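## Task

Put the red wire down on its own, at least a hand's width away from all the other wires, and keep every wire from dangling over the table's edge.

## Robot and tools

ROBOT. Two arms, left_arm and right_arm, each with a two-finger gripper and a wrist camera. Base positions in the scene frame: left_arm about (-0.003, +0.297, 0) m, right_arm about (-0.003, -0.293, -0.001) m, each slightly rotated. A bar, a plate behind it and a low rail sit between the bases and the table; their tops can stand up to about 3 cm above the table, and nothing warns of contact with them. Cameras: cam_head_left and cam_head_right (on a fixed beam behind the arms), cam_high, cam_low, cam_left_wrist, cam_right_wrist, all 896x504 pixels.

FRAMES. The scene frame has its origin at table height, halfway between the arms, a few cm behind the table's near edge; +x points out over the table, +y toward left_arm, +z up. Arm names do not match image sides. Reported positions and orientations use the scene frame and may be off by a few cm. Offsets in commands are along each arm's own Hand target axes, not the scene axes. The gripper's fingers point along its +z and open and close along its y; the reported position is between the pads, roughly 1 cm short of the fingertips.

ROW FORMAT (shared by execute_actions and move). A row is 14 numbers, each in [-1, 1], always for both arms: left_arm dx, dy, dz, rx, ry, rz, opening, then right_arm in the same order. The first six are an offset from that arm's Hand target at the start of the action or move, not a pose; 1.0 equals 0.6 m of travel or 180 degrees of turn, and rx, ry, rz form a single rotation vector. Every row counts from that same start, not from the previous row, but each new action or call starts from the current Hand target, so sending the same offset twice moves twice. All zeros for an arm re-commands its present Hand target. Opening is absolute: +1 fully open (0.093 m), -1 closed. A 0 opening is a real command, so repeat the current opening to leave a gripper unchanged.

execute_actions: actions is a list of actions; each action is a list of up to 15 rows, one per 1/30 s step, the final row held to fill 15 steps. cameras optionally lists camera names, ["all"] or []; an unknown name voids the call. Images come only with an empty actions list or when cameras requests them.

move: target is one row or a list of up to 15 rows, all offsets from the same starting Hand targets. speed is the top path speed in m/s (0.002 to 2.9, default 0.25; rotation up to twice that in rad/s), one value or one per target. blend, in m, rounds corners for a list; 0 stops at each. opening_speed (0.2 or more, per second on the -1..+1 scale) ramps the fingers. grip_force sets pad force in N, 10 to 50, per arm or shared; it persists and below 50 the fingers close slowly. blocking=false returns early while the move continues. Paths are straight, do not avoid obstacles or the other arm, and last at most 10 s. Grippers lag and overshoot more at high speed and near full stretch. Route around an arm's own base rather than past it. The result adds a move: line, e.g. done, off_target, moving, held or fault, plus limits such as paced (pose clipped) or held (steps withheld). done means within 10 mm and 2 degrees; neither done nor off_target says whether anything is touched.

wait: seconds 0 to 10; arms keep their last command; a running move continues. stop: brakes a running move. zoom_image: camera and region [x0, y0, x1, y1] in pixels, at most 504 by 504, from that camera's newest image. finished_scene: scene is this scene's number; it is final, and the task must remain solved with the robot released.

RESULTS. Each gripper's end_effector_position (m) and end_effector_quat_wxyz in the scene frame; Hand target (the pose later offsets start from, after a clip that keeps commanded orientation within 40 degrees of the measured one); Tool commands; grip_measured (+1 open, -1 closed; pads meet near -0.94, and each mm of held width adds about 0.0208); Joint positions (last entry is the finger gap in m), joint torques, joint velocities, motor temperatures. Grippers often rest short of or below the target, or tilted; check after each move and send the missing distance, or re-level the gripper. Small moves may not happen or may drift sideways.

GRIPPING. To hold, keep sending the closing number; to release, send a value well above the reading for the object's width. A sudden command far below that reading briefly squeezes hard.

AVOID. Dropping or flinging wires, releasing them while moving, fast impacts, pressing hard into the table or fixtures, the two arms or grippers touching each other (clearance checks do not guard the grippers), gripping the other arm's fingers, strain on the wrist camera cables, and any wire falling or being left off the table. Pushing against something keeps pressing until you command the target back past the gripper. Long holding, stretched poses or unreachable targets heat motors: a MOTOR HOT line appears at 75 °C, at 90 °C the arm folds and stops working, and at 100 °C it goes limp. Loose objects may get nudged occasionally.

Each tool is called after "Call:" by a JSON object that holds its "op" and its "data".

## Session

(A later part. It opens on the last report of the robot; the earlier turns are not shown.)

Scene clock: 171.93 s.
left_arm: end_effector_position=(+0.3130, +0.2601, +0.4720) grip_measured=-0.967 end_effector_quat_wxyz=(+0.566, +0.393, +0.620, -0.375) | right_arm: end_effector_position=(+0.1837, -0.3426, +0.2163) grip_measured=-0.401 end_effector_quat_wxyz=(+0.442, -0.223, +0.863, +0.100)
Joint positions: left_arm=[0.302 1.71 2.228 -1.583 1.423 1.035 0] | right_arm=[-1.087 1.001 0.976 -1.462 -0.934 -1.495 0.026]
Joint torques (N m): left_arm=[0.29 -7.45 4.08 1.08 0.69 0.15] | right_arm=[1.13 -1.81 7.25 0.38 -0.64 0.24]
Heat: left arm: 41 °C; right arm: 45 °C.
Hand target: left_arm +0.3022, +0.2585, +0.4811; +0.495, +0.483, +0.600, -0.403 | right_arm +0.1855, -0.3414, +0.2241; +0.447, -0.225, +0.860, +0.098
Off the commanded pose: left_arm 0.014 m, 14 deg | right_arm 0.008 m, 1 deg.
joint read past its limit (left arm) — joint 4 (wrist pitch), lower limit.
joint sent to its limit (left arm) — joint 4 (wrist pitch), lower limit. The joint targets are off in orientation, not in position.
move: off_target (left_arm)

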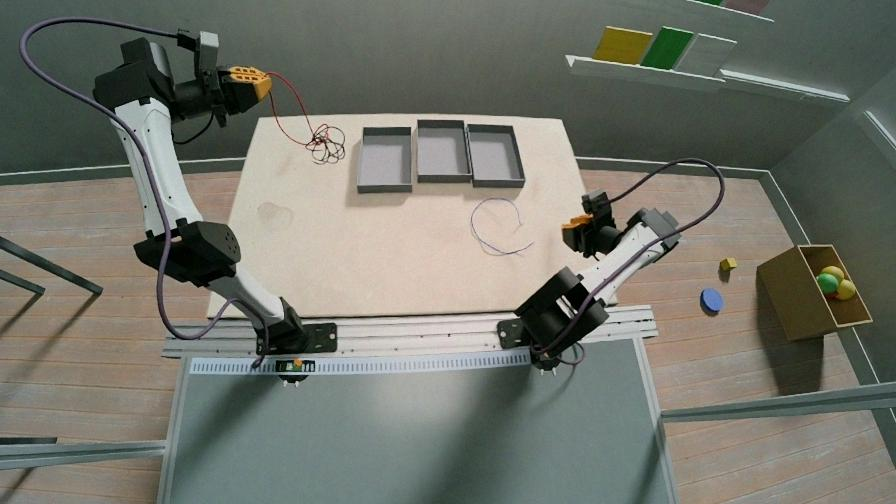

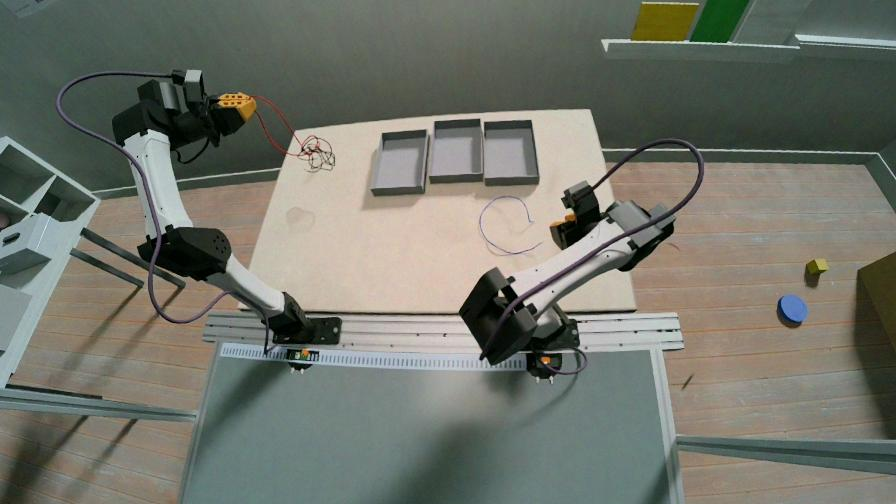

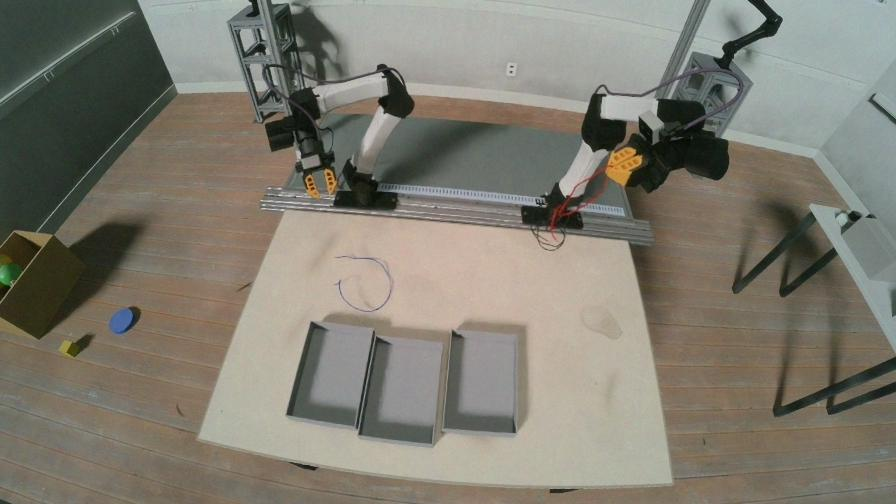

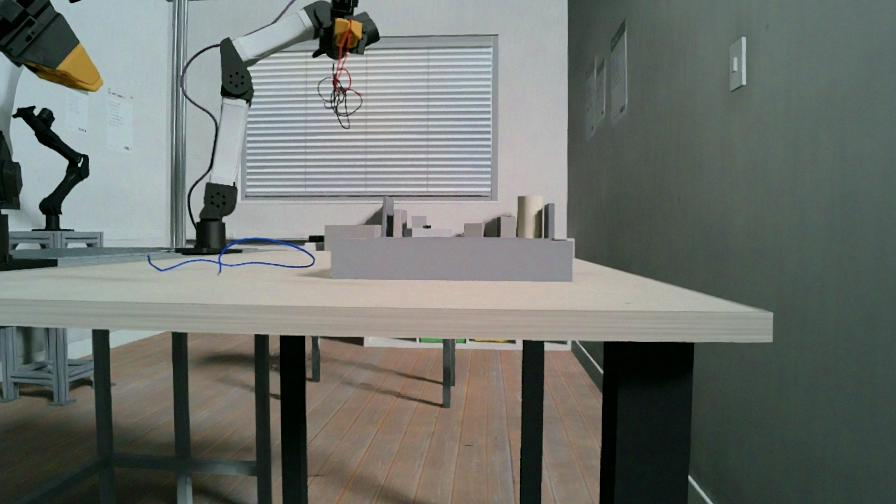

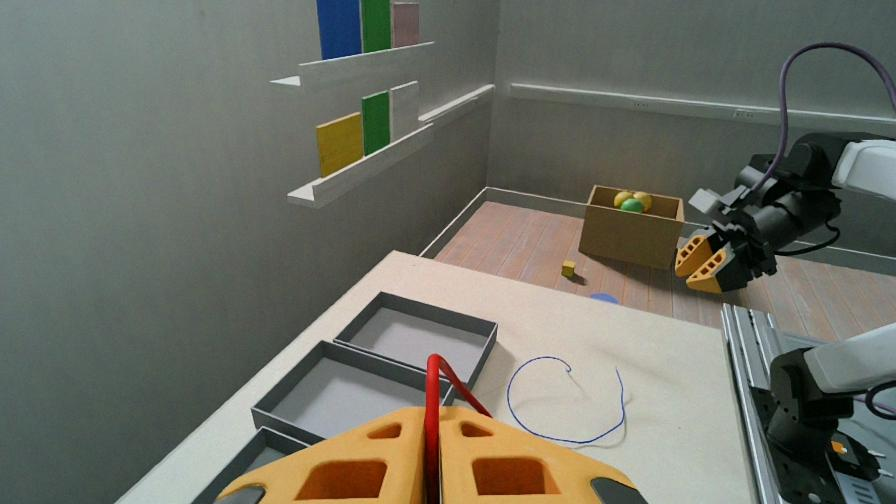

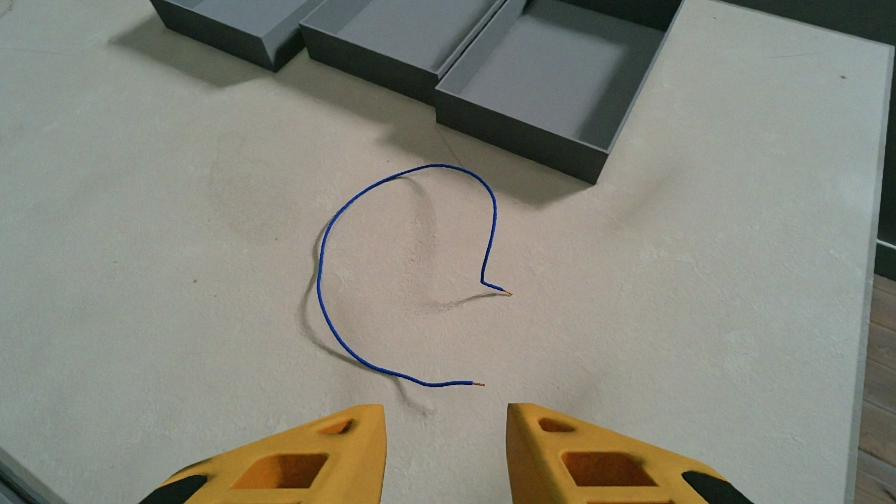

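Call:
{"op": "move", "data": {"target": [0.0875,0.05,0.253,0,0,0,-1,-0.148,0.227,0.195,-0.109,-0.198,-0.024,0.6], "speed": 0.2, "cameras": ["all"]}}

Call:
{"op": "zoom_image", "data": {"camera": "cam_low", "region": [270, 0, 430, 150]}}

Scene clock: 186.43 s.
left_arm: end_effector_position=(+0.3545, +0.1322, +0.4061) grip_measured=-0.967 end_effector_quat_wxyz=(+0.497, +0.483, +0.599, -0.401) | right_arm: end_effector_position=(+0.2493, -0.1518, +0.2324) grip_measured=+0.599 end_effector_quat_wxyz=(+0.653, -0.296, +0.636, +0.285)
Joint positions: left_arm=[-0.115 1.672 1.843 -0.886 1.208 0.666 0] | right_arm=[0.051 0.732 0.246 0.504 -0.744 -0.01 0.074]
Joint torques (N m): left_arm=[-0.76 -5 5.24 1.87 0.35 -0.12] | right_arm=[1.16 -0.5 5.27 2.08 0.15 0.22]
Heat: left arm: 41 °C; right arm: 43 °C.
Hand target: left_arm +0.3604, +0.1284, +0.4011; +0.495, +0.483, +0.600, -0.403 | right_arm +0.2501, -0.1518, +0.2240; +0.647, -0.287, +0.645, +0.288
Off the commanded pose: left_arm 0.009 m, 0 deg | right_arm 0.008 m, 2 deg.
move: done

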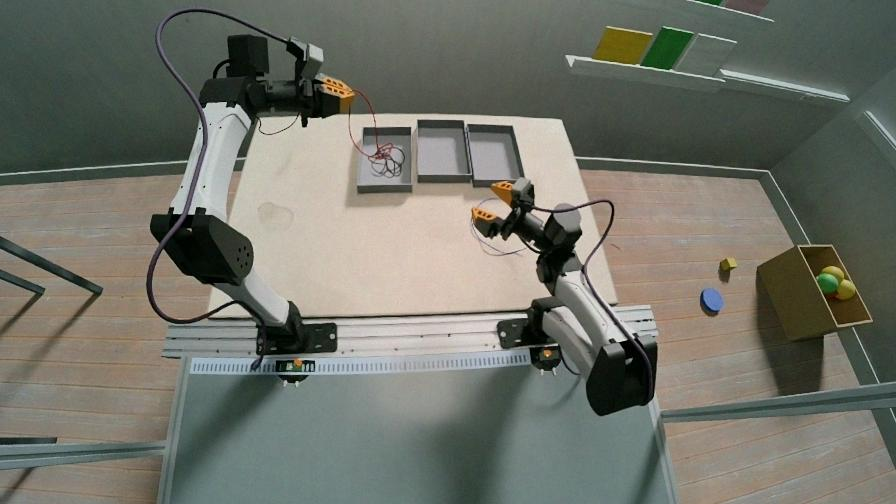

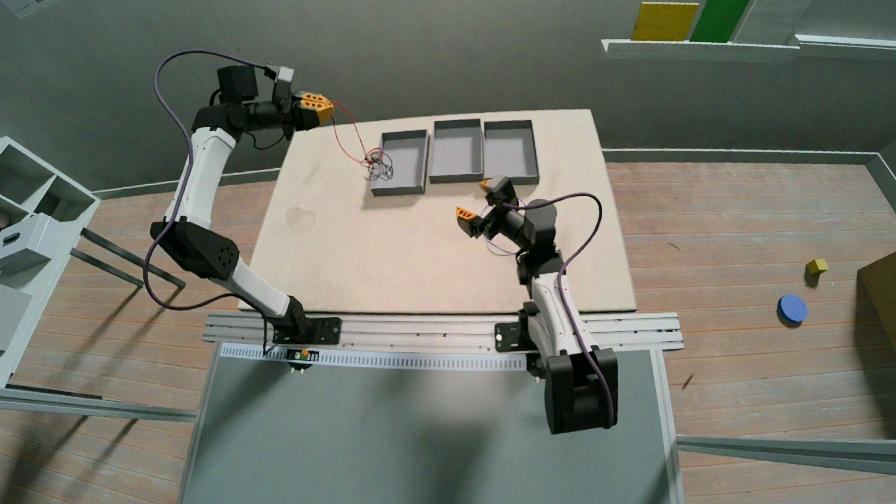

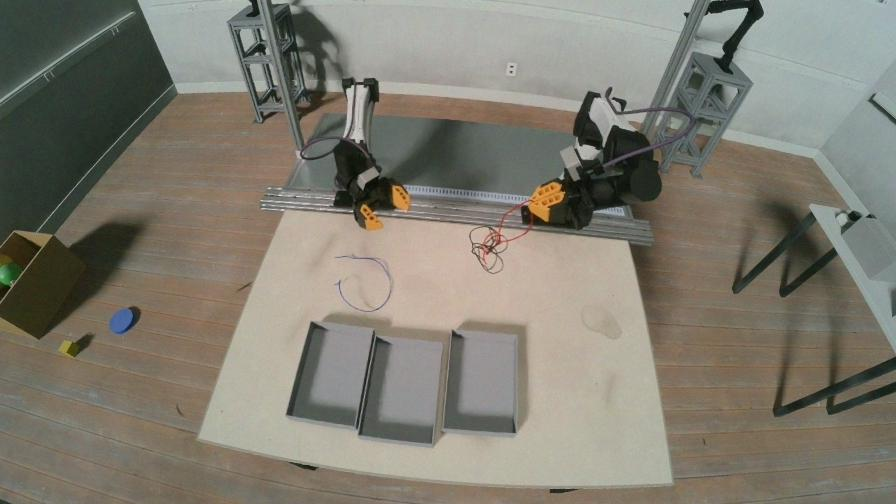

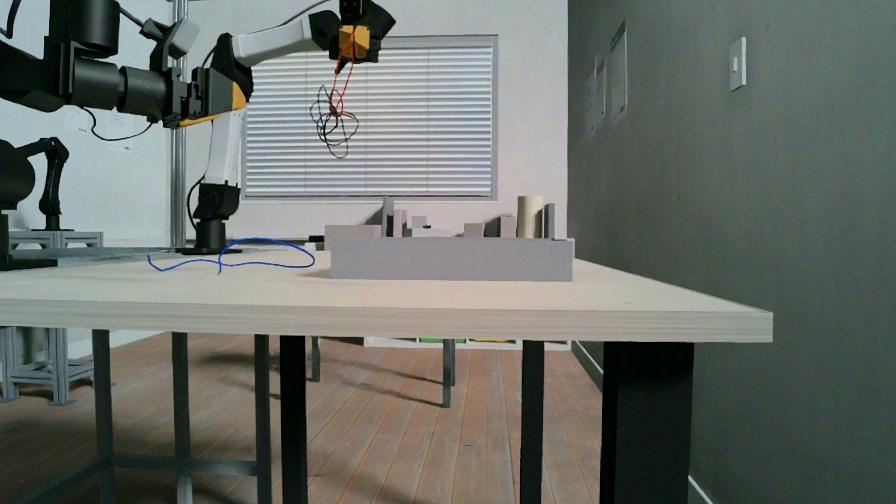

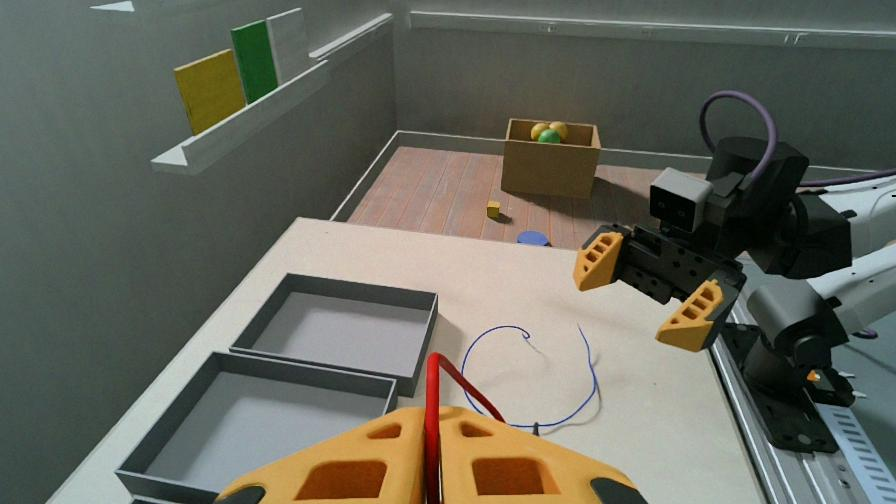

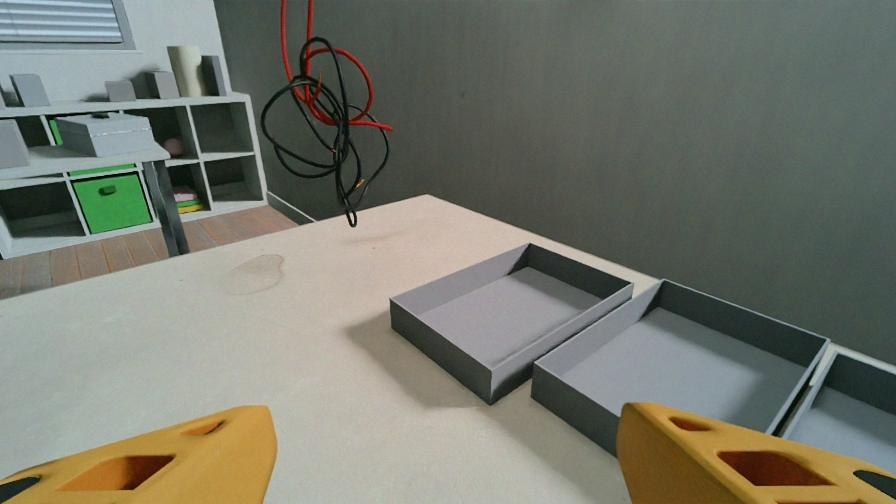

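Scaled by 3.150 from the camera's 896x504 image, which has a finer 1280x720 frame.

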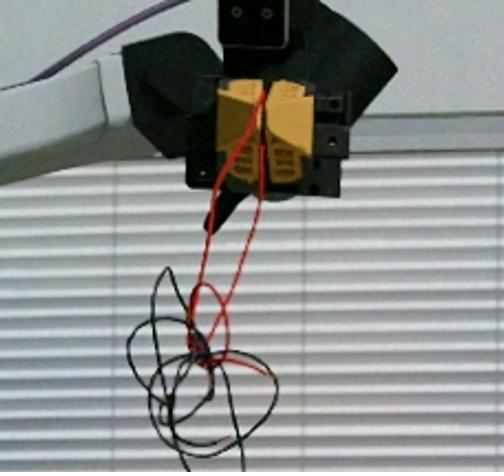

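Call:
{"op": "move", "data": {"target": [0,0,0,0,0,0,-1,0.025,0.115,0.25,0,0,0,0.2], "speed": 0.2, "cameras": ["cam_right_wrist","cam_low","cam_high"]}}

Call:
{"op": "zoom_image", "data": {"camera": "cam_low", "region": [270, 0, 430, 180]}}

Call:
{"op": "zoom_image", "data": {"camera": "cam_high", "region": [400, 180, 560, 300]}}

Scene clock: 196.30 s.
left_arm: end_effector_position=(+0.3545, +0.1322, +0.4061) grip_measured=-0.967 end_effector_quat_wxyz=(+0.497, +0.483, +0.599, -0.401) | right_arm: end_effector_position=(+0.2940, +0.0020, +0.2020) grip_measured=+0.201 end_effector_quat_wxyz=(+0.640, -0.297, +0.648, +0.288)
Joint positions: left_arm=[-0.115 1.672 1.843 -0.886 1.208 0.666 0] | right_arm=[0.68 1.461 0.481 0.962 -0.118 -0.007 0.055]
Joint torques (N m): left_arm=[-0.76 -5.03 5.26 1.87 0.33 -0.14] | right_arm=[0.83 -5.67 7.71 2.31 0.19 0.23]
Motor temperatures (°C): left_arm=[26 40 37 34 28 25 27] | right_arm=[27 42 38 37 27 24 30]
Heat: left arm: 40 °C; right arm: 42 °C.
Hand target: left_arm +0.3603, +0.1284, +0.4011; +0.495, +0.483, +0.600, -0.403 | right_arm +0.2992, +0.0059, +0.2094; +0.647, -0.288, +0.645, +0.288
Off the commanded pose: left_arm 0.009 m, 0 deg | right_arm 0.010 m, 1 deg.
move: done
Images, in order (width x height): cam_high 896x504, cam_low 896x504, cam_right_wrist 896x504.

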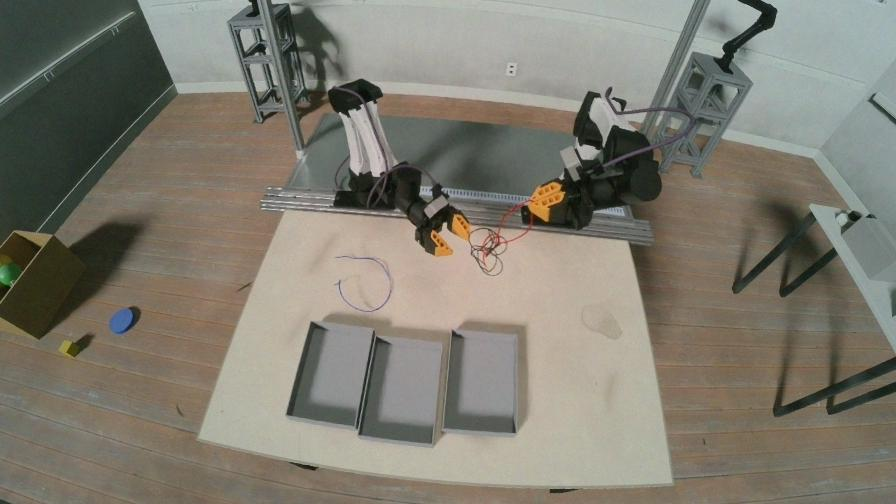

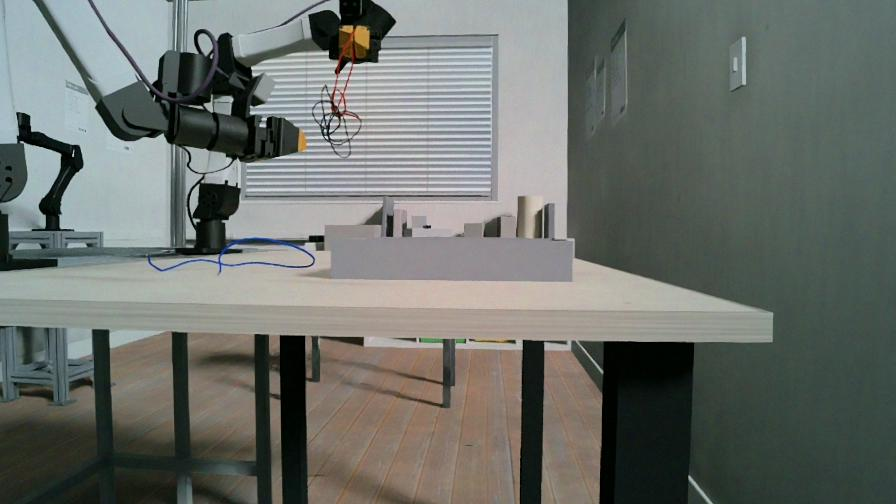

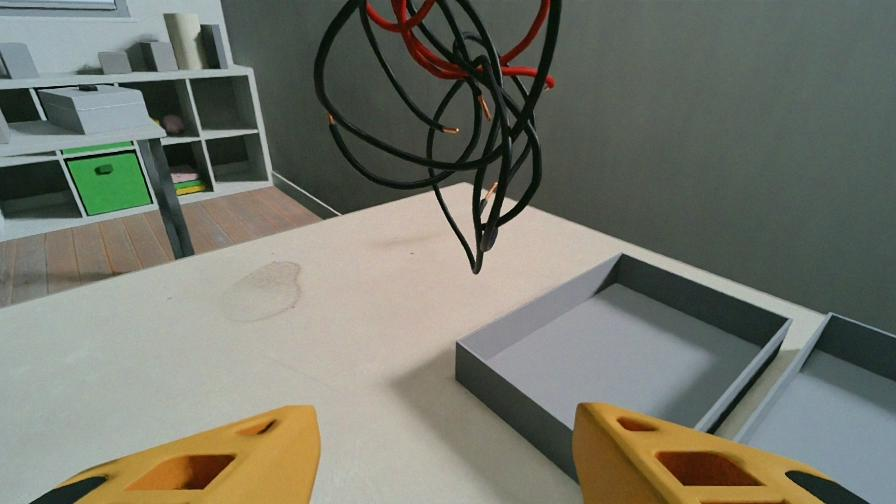

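Scaled by 2.800 from the camera's 896x504 image, which has a finer 1280x720 frame.

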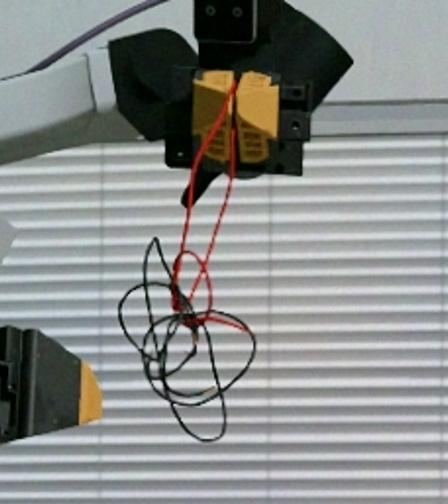

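Scaled by 3.150 from the camera's 896x504 image, which has a finer 1280x720 frame.

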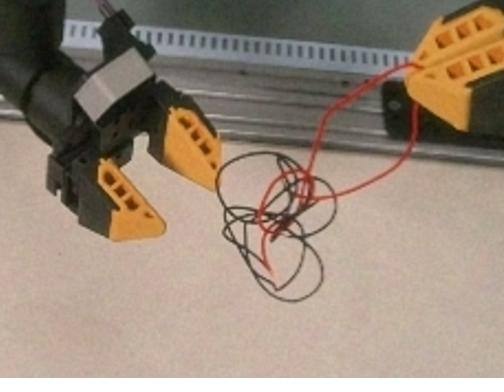

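Call:
{"op": "move", "data": {"target": [0,0,0,0,0,0,-1,0.015,-0.017,0.11,0,0,0,0.2], "speed": 0.12, "cameras": ["cam_right_wrist","cam_low","cam_high"]}}

Call:
{"op": "zoom_image", "data": {"camera": "cam_low", "region": [270, 0, 430, 180]}}

Call:
{"op": "zoom_image", "data": {"camera": "cam_high", "region": [400, 180, 560, 300]}}

Scene clock: 202.73 s.
left_arm: end_effector_position=(+0.3545, +0.1322, +0.4061) grip_measured=-0.967 end_effector_quat_wxyz=(+0.497, +0.483, +0.599, -0.401) | right_arm: end_effector_position=(+0.3436, +0.0466, +0.1954) grip_measured=+0.201 end_effector_quat_wxyz=(+0.641, -0.296, +0.647, +0.288)
Joint positions: left_arm=[-0.115 1.672 1.843 -0.886 1.208 0.666 0] | right_arm=[0.68 1.734 0.723 0.995 -0.118 -0.007 0.055]
Joint torques (N m): left_arm=[-0.81 -5.05 5.19 1.85 0.34 -0.12] | right_arm=[-0.35 -8.21 7.71 2.28 0.12 0.23]
Heat: left arm: 40 °C; right arm: 42 °C.
Hand target: left_arm +0.3603, +0.1284, +0.4011; +0.495, +0.483, +0.600, -0.403 | right_arm +0.3509, +0.0482, +0.2005; +0.647, -0.288, +0.645, +0.288
Off the commanded pose: left_arm 0.009 m, 0 deg | right_arm 0.009 m, 1 deg.
move: done
Images, in order (width x height): cam_high 896x504, cam_low 896x504, cam_right_wrist 896x504.

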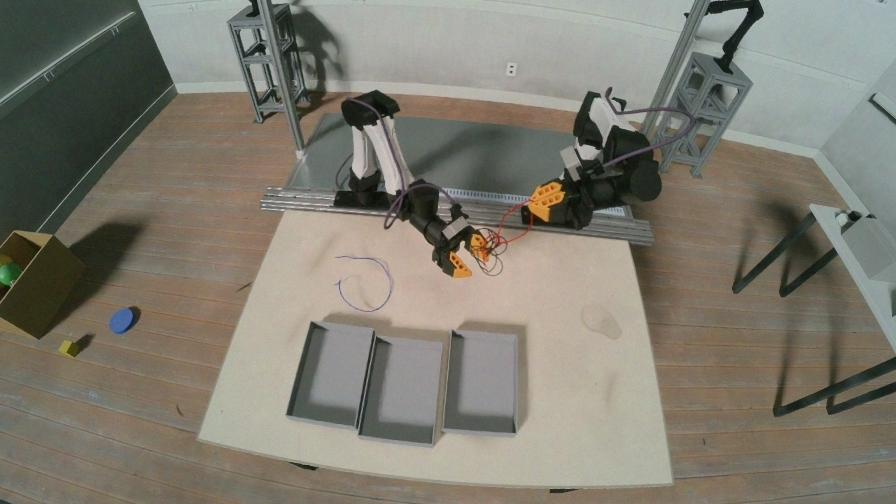

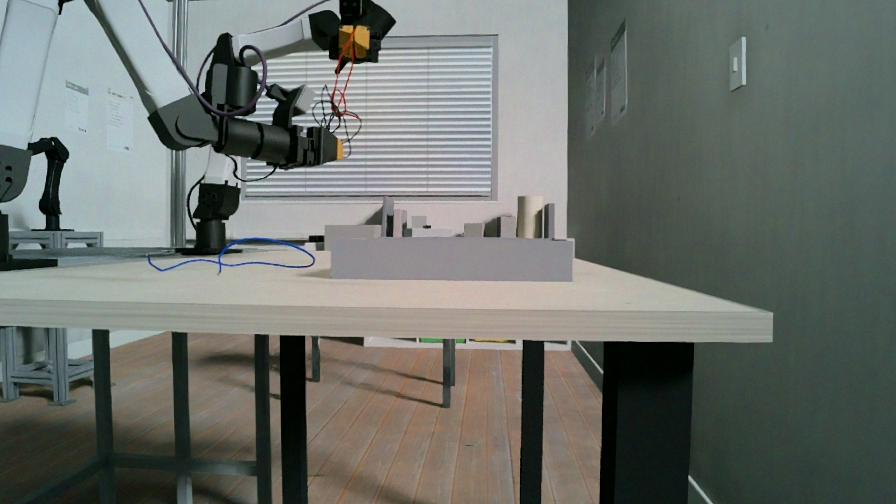

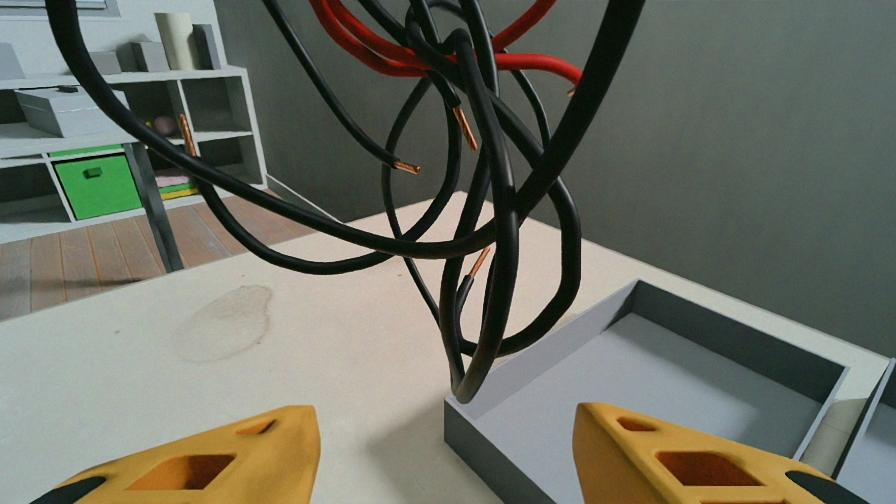

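Scaled by 2.800 from the camera's 896x504 image, which has a finer 1280x720 frame.

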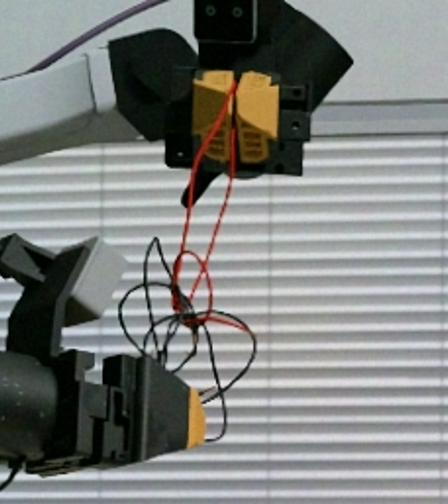

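Scaled by 3.150 from the camera's 896x504 image, which has a finer 1280x720 frame.

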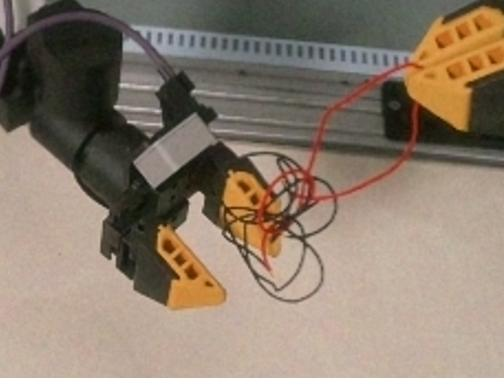

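Call:
{"op": "move", "data": {"target": [0,0,0,0,0,0,-1,-0.014,-0.006,0.055,0,0,0,0.2], "speed": 0.12, "cameras": ["cam_right_wrist","cam_low"]}}

Call:
{"op": "zoom_image", "data": {"camera": "cam_low", "region": [270, 0, 430, 180]}}

Scene clock: 206.93 s.
left_arm: end_effector_position=(+0.3545, +0.1322, +0.4061) grip_measured=-0.967 end_effector_quat_wxyz=(+0.497, +0.483, +0.599, -0.401) | right_arm: end_effector_position=(+0.3682, +0.0688, +0.2096) grip_measured=+0.201 end_effector_quat_wxyz=(+0.648, -0.294, +0.640, +0.290)
Joint positions: left_arm=[-0.115 1.672 1.843 -0.886 1.208 0.666 0] | right_arm=[0.68 1.815 0.877 0.943 -0.118 -0.007 0.055]
Joint torques (N m): left_arm=[-0.75 -5.04 5.26 1.88 0.33 -0.13] | right_arm=[-0.32 -9.22 7.61 2.05 0.08 0.26]
Heat: left arm: 40 °C; right arm: 42 °C.
Hand target: left_arm +0.3603, +0.1284, +0.4011; +0.495, +0.483, +0.600, -0.403 | right_arm +0.3757, +0.0703, +0.2090; +0.647, -0.288, +0.645, +0.288
Off the commanded pose: left_arm 0.009 m, 0 deg | right_arm 0.008 m, 1 deg.
move: done
Images, in order (width x height): cam_low 896x504, cam_right_wrist 896x504.

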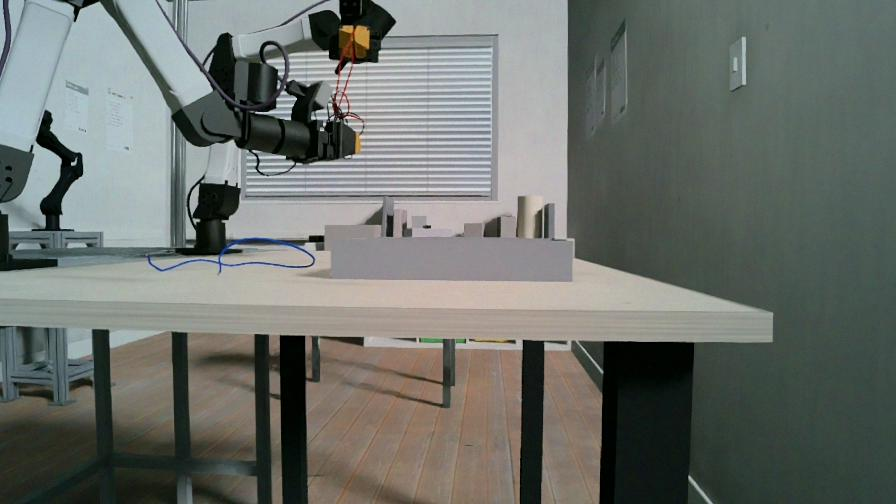

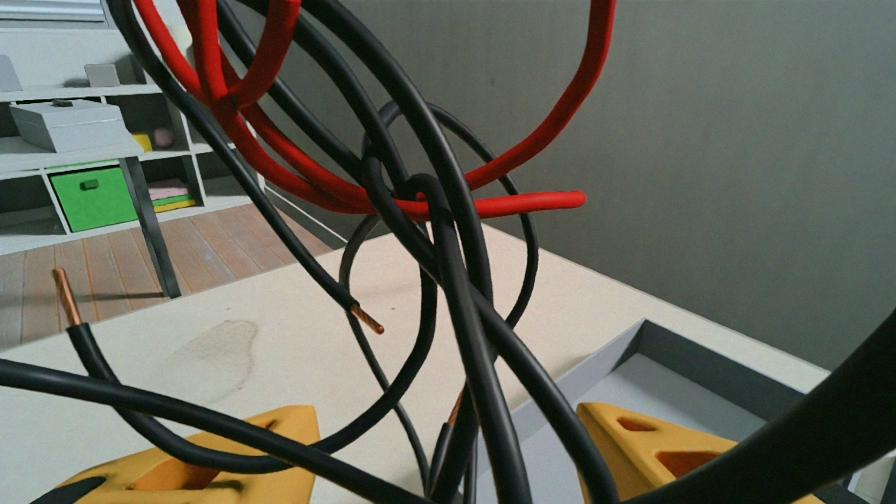

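Scaled by 2.800 from the camera's 896x504 image, which has a finer 1280x720 frame.

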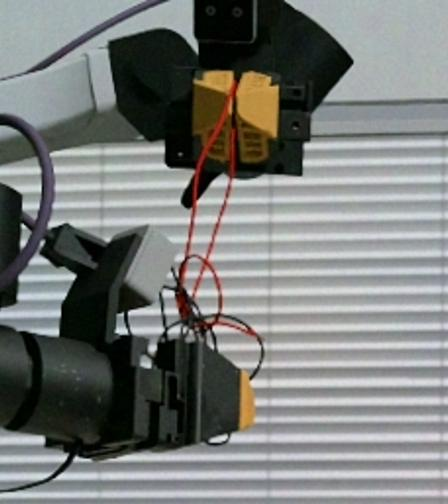

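Call:
{"op": "move", "data": {"target": [[0,0,0,0,0,0,-1,0.023,0,0.0,0,0,0,0.2],[0,0,0,0,0,0,-1,0.0231,0,0,0,0,0,-1]], "speed": 0.12, "opening_speed": 1.0, "cameras": ["cam_right_wrist","cam_low"]}}

Call:
{"op": "zoom_image", "data": {"camera": "cam_low", "region": [270, 0, 430, 180]}}

Scene clock: 213.77 s.
left_arm: end_effector_position=(+0.3546, +0.1322, +0.4061) grip_measured=-0.967 end_effector_quat_wxyz=(+0.497, +0.483, +0.599, -0.401) | right_arm: end_effector_position=(+0.3708, +0.0711, +0.1997) grip_measured=-0.986 end_effector_quat_wxyz=(+0.648, -0.294, +0.640, +0.290)
Joint positions: left_arm=[-0.115 1.672 1.843 -0.886 1.208 0.666 0] | right_arm=[0.68 1.854 0.877 0.983 -0.118 -0.007 0]
Joint torques (N m): left_arm=[-0.81 -5.07 5.24 1.85 0.34 -0.13] | right_arm=[-0.21 -9.31 6.19 2.22 0.05 0.23]
Heat: left arm: 39 °C; right arm: 44 °C.
Hand target: left_arm +0.3604, +0.1284, +0.4011; +0.495, +0.483, +0.600, -0.403 | right_arm +0.3757, +0.0703, +0.1952; +0.647, -0.288, +0.645, +0.288
Off the commanded pose: left_arm 0.008 m, 0 deg | right_arm 0.007 m, 1 deg.
move: done
Images, in order (width x height): cam_low 896x504, cam_right_wrist 896x504.

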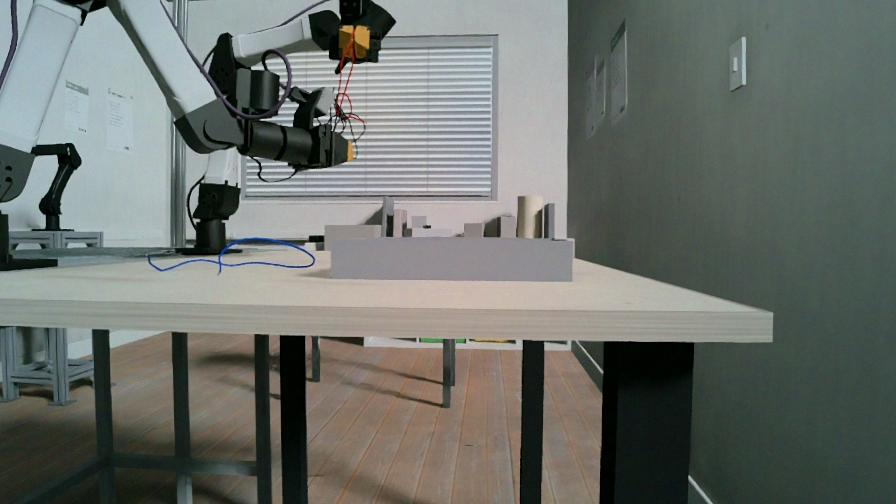

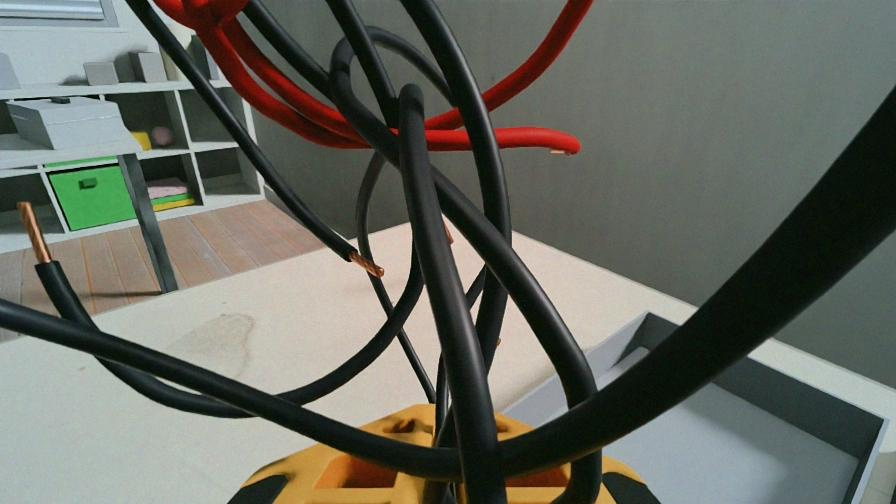

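Scaled by 2.800 from the camera's 896x504 image, which has a finer 1280x720 frame.

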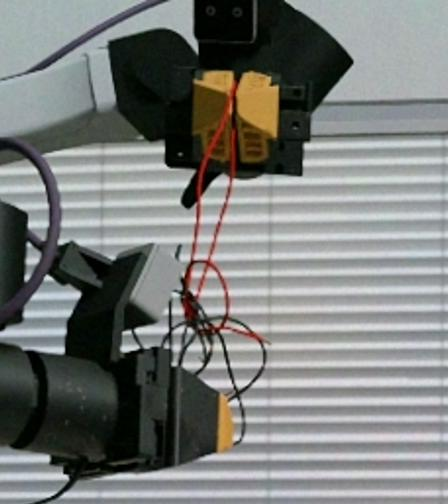

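Call:
{"op": "move", "data": {"target": [0,0,0,0,0,0,-1,0.13,-0.03,-0.08,0,0,0,-1], "speed": 0.08, "cameras": ["all"]}}

Call:
{"op": "zoom_image", "data": {"camera": "cam_low", "region": [270, 0, 430, 180]}}

Call:
{"op": "zoom_image", "data": {"camera": "cam_high", "region": [400, 180, 560, 300]}}

Scene clock: 218.57 s.
left_arm: end_effector_position=(+0.3583, +0.1325, +0.4004) grip_measured=-0.967 end_effector_quat_wxyz=(+0.493, +0.480, +0.607, -0.399) | right_arm: end_effector_position=(+0.3577, +0.0275, +0.1393) grip_measured=-0.986 end_effector_quat_wxyz=(+0.669, -0.285, +0.622, +0.291)
Joint positions: left_arm=[-0.115 1.679 1.837 -0.886 1.195 0.666 0] | right_arm=[0.612 2.017 0.65 1.428 -0.174 -0.007 0]
Joint torques (N m): left_arm=[-0.83 -5.59 5.85 1.85 0.49 -0.11] | right_arm=[-0.91 -8.21 2.3 2.02 -0.04 0.22]
Heat: left arm: 39 °C; right arm: 45 °C.
Hand target: left_arm +0.3603, +0.1284, +0.4012; +0.495, +0.483, +0.600, -0.403 | right_arm +0.3572, +0.0226, +0.1170; +0.647, -0.288, +0.645, +0.288
Off the commanded pose: left_arm 0.005 m, 1 deg | right_arm 0.023 m, 4 deg.
move: off_target (right_arm)

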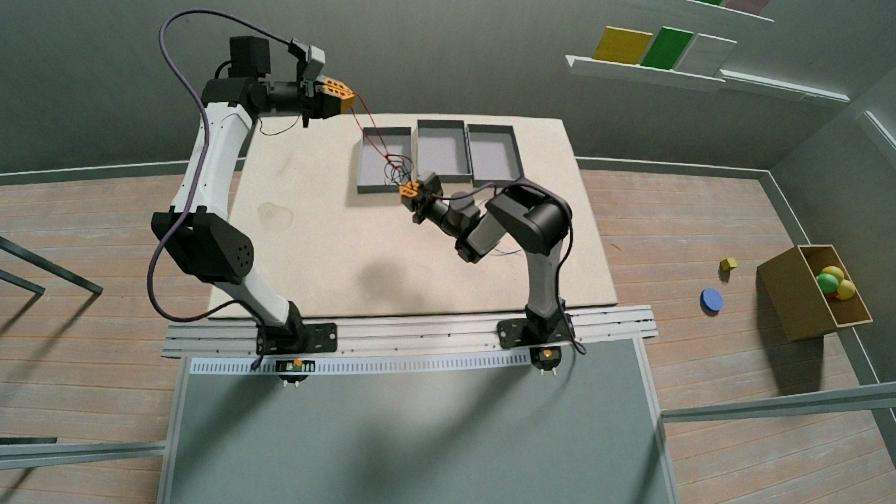

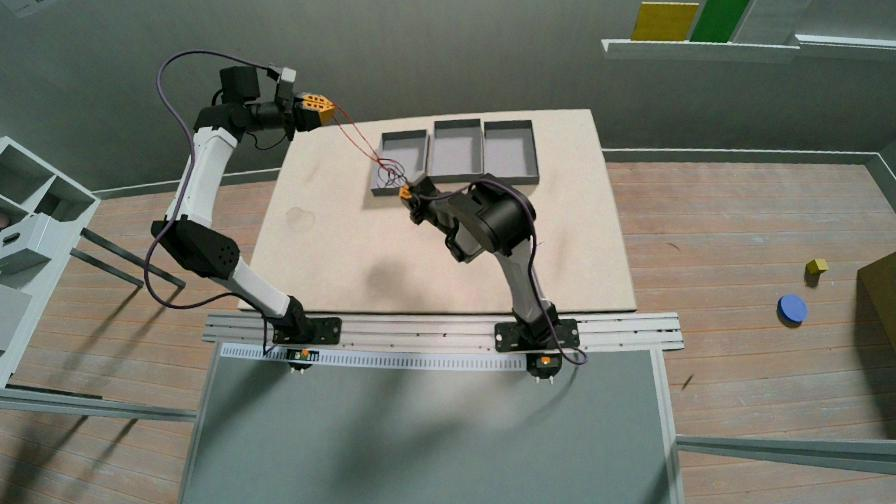

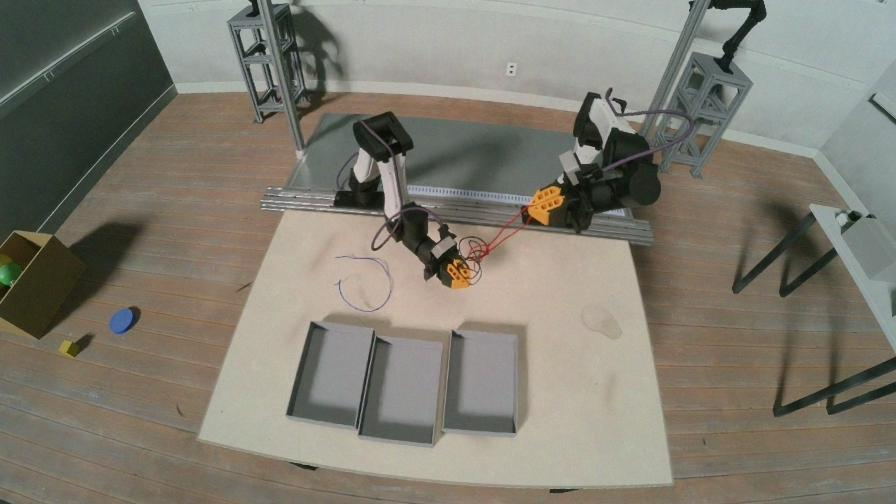

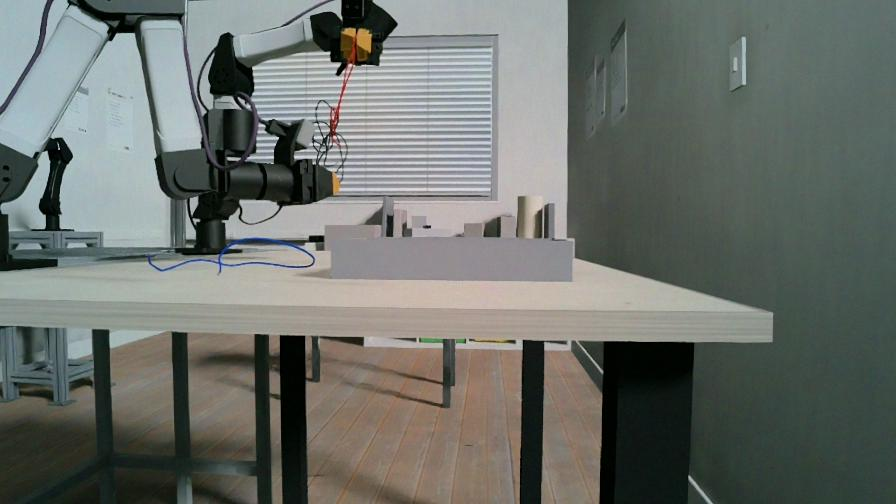

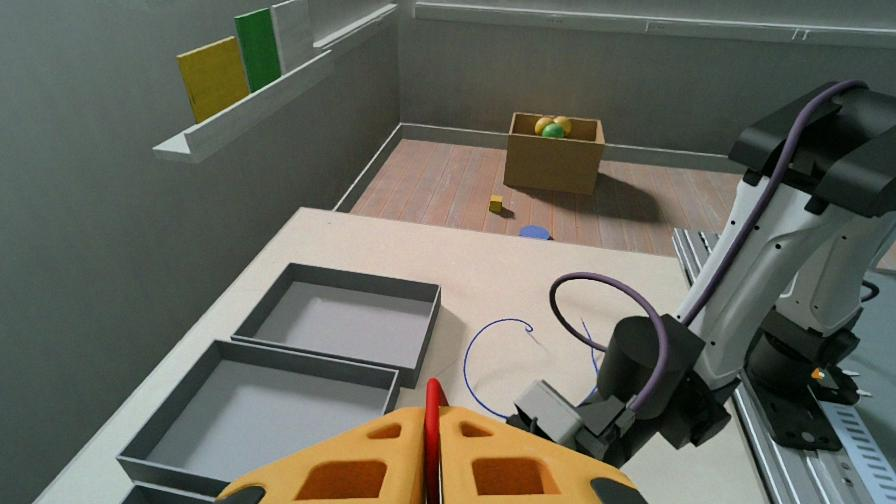

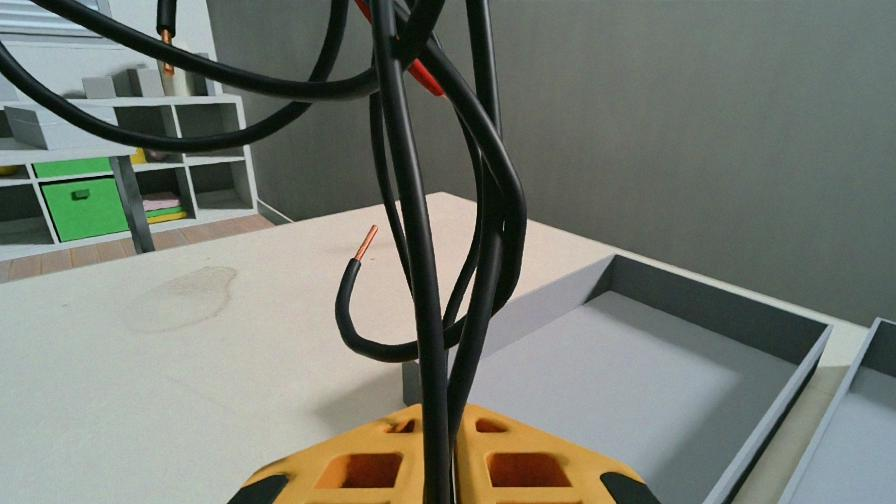

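Scaled by 2.800 from the camera's 896x504 image, which has a finer 1280x720 frame.

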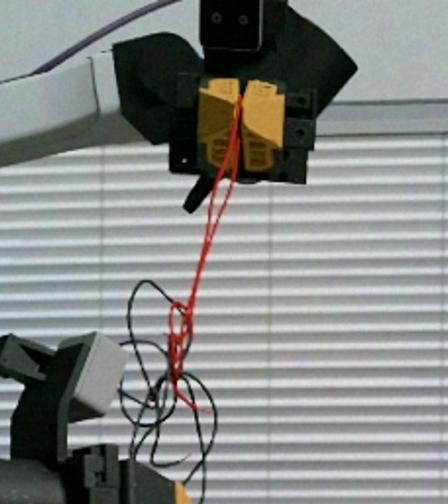

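Scaled by 3.150 from the camera's 896x504 image, which has a finer 1280x720 frame.

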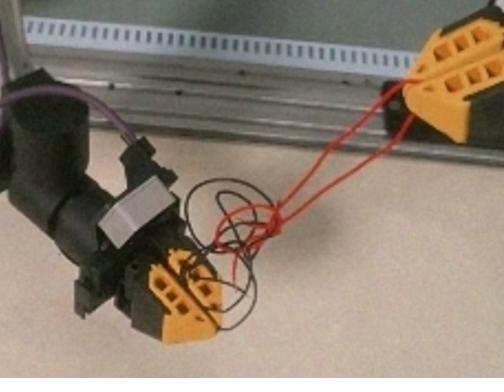

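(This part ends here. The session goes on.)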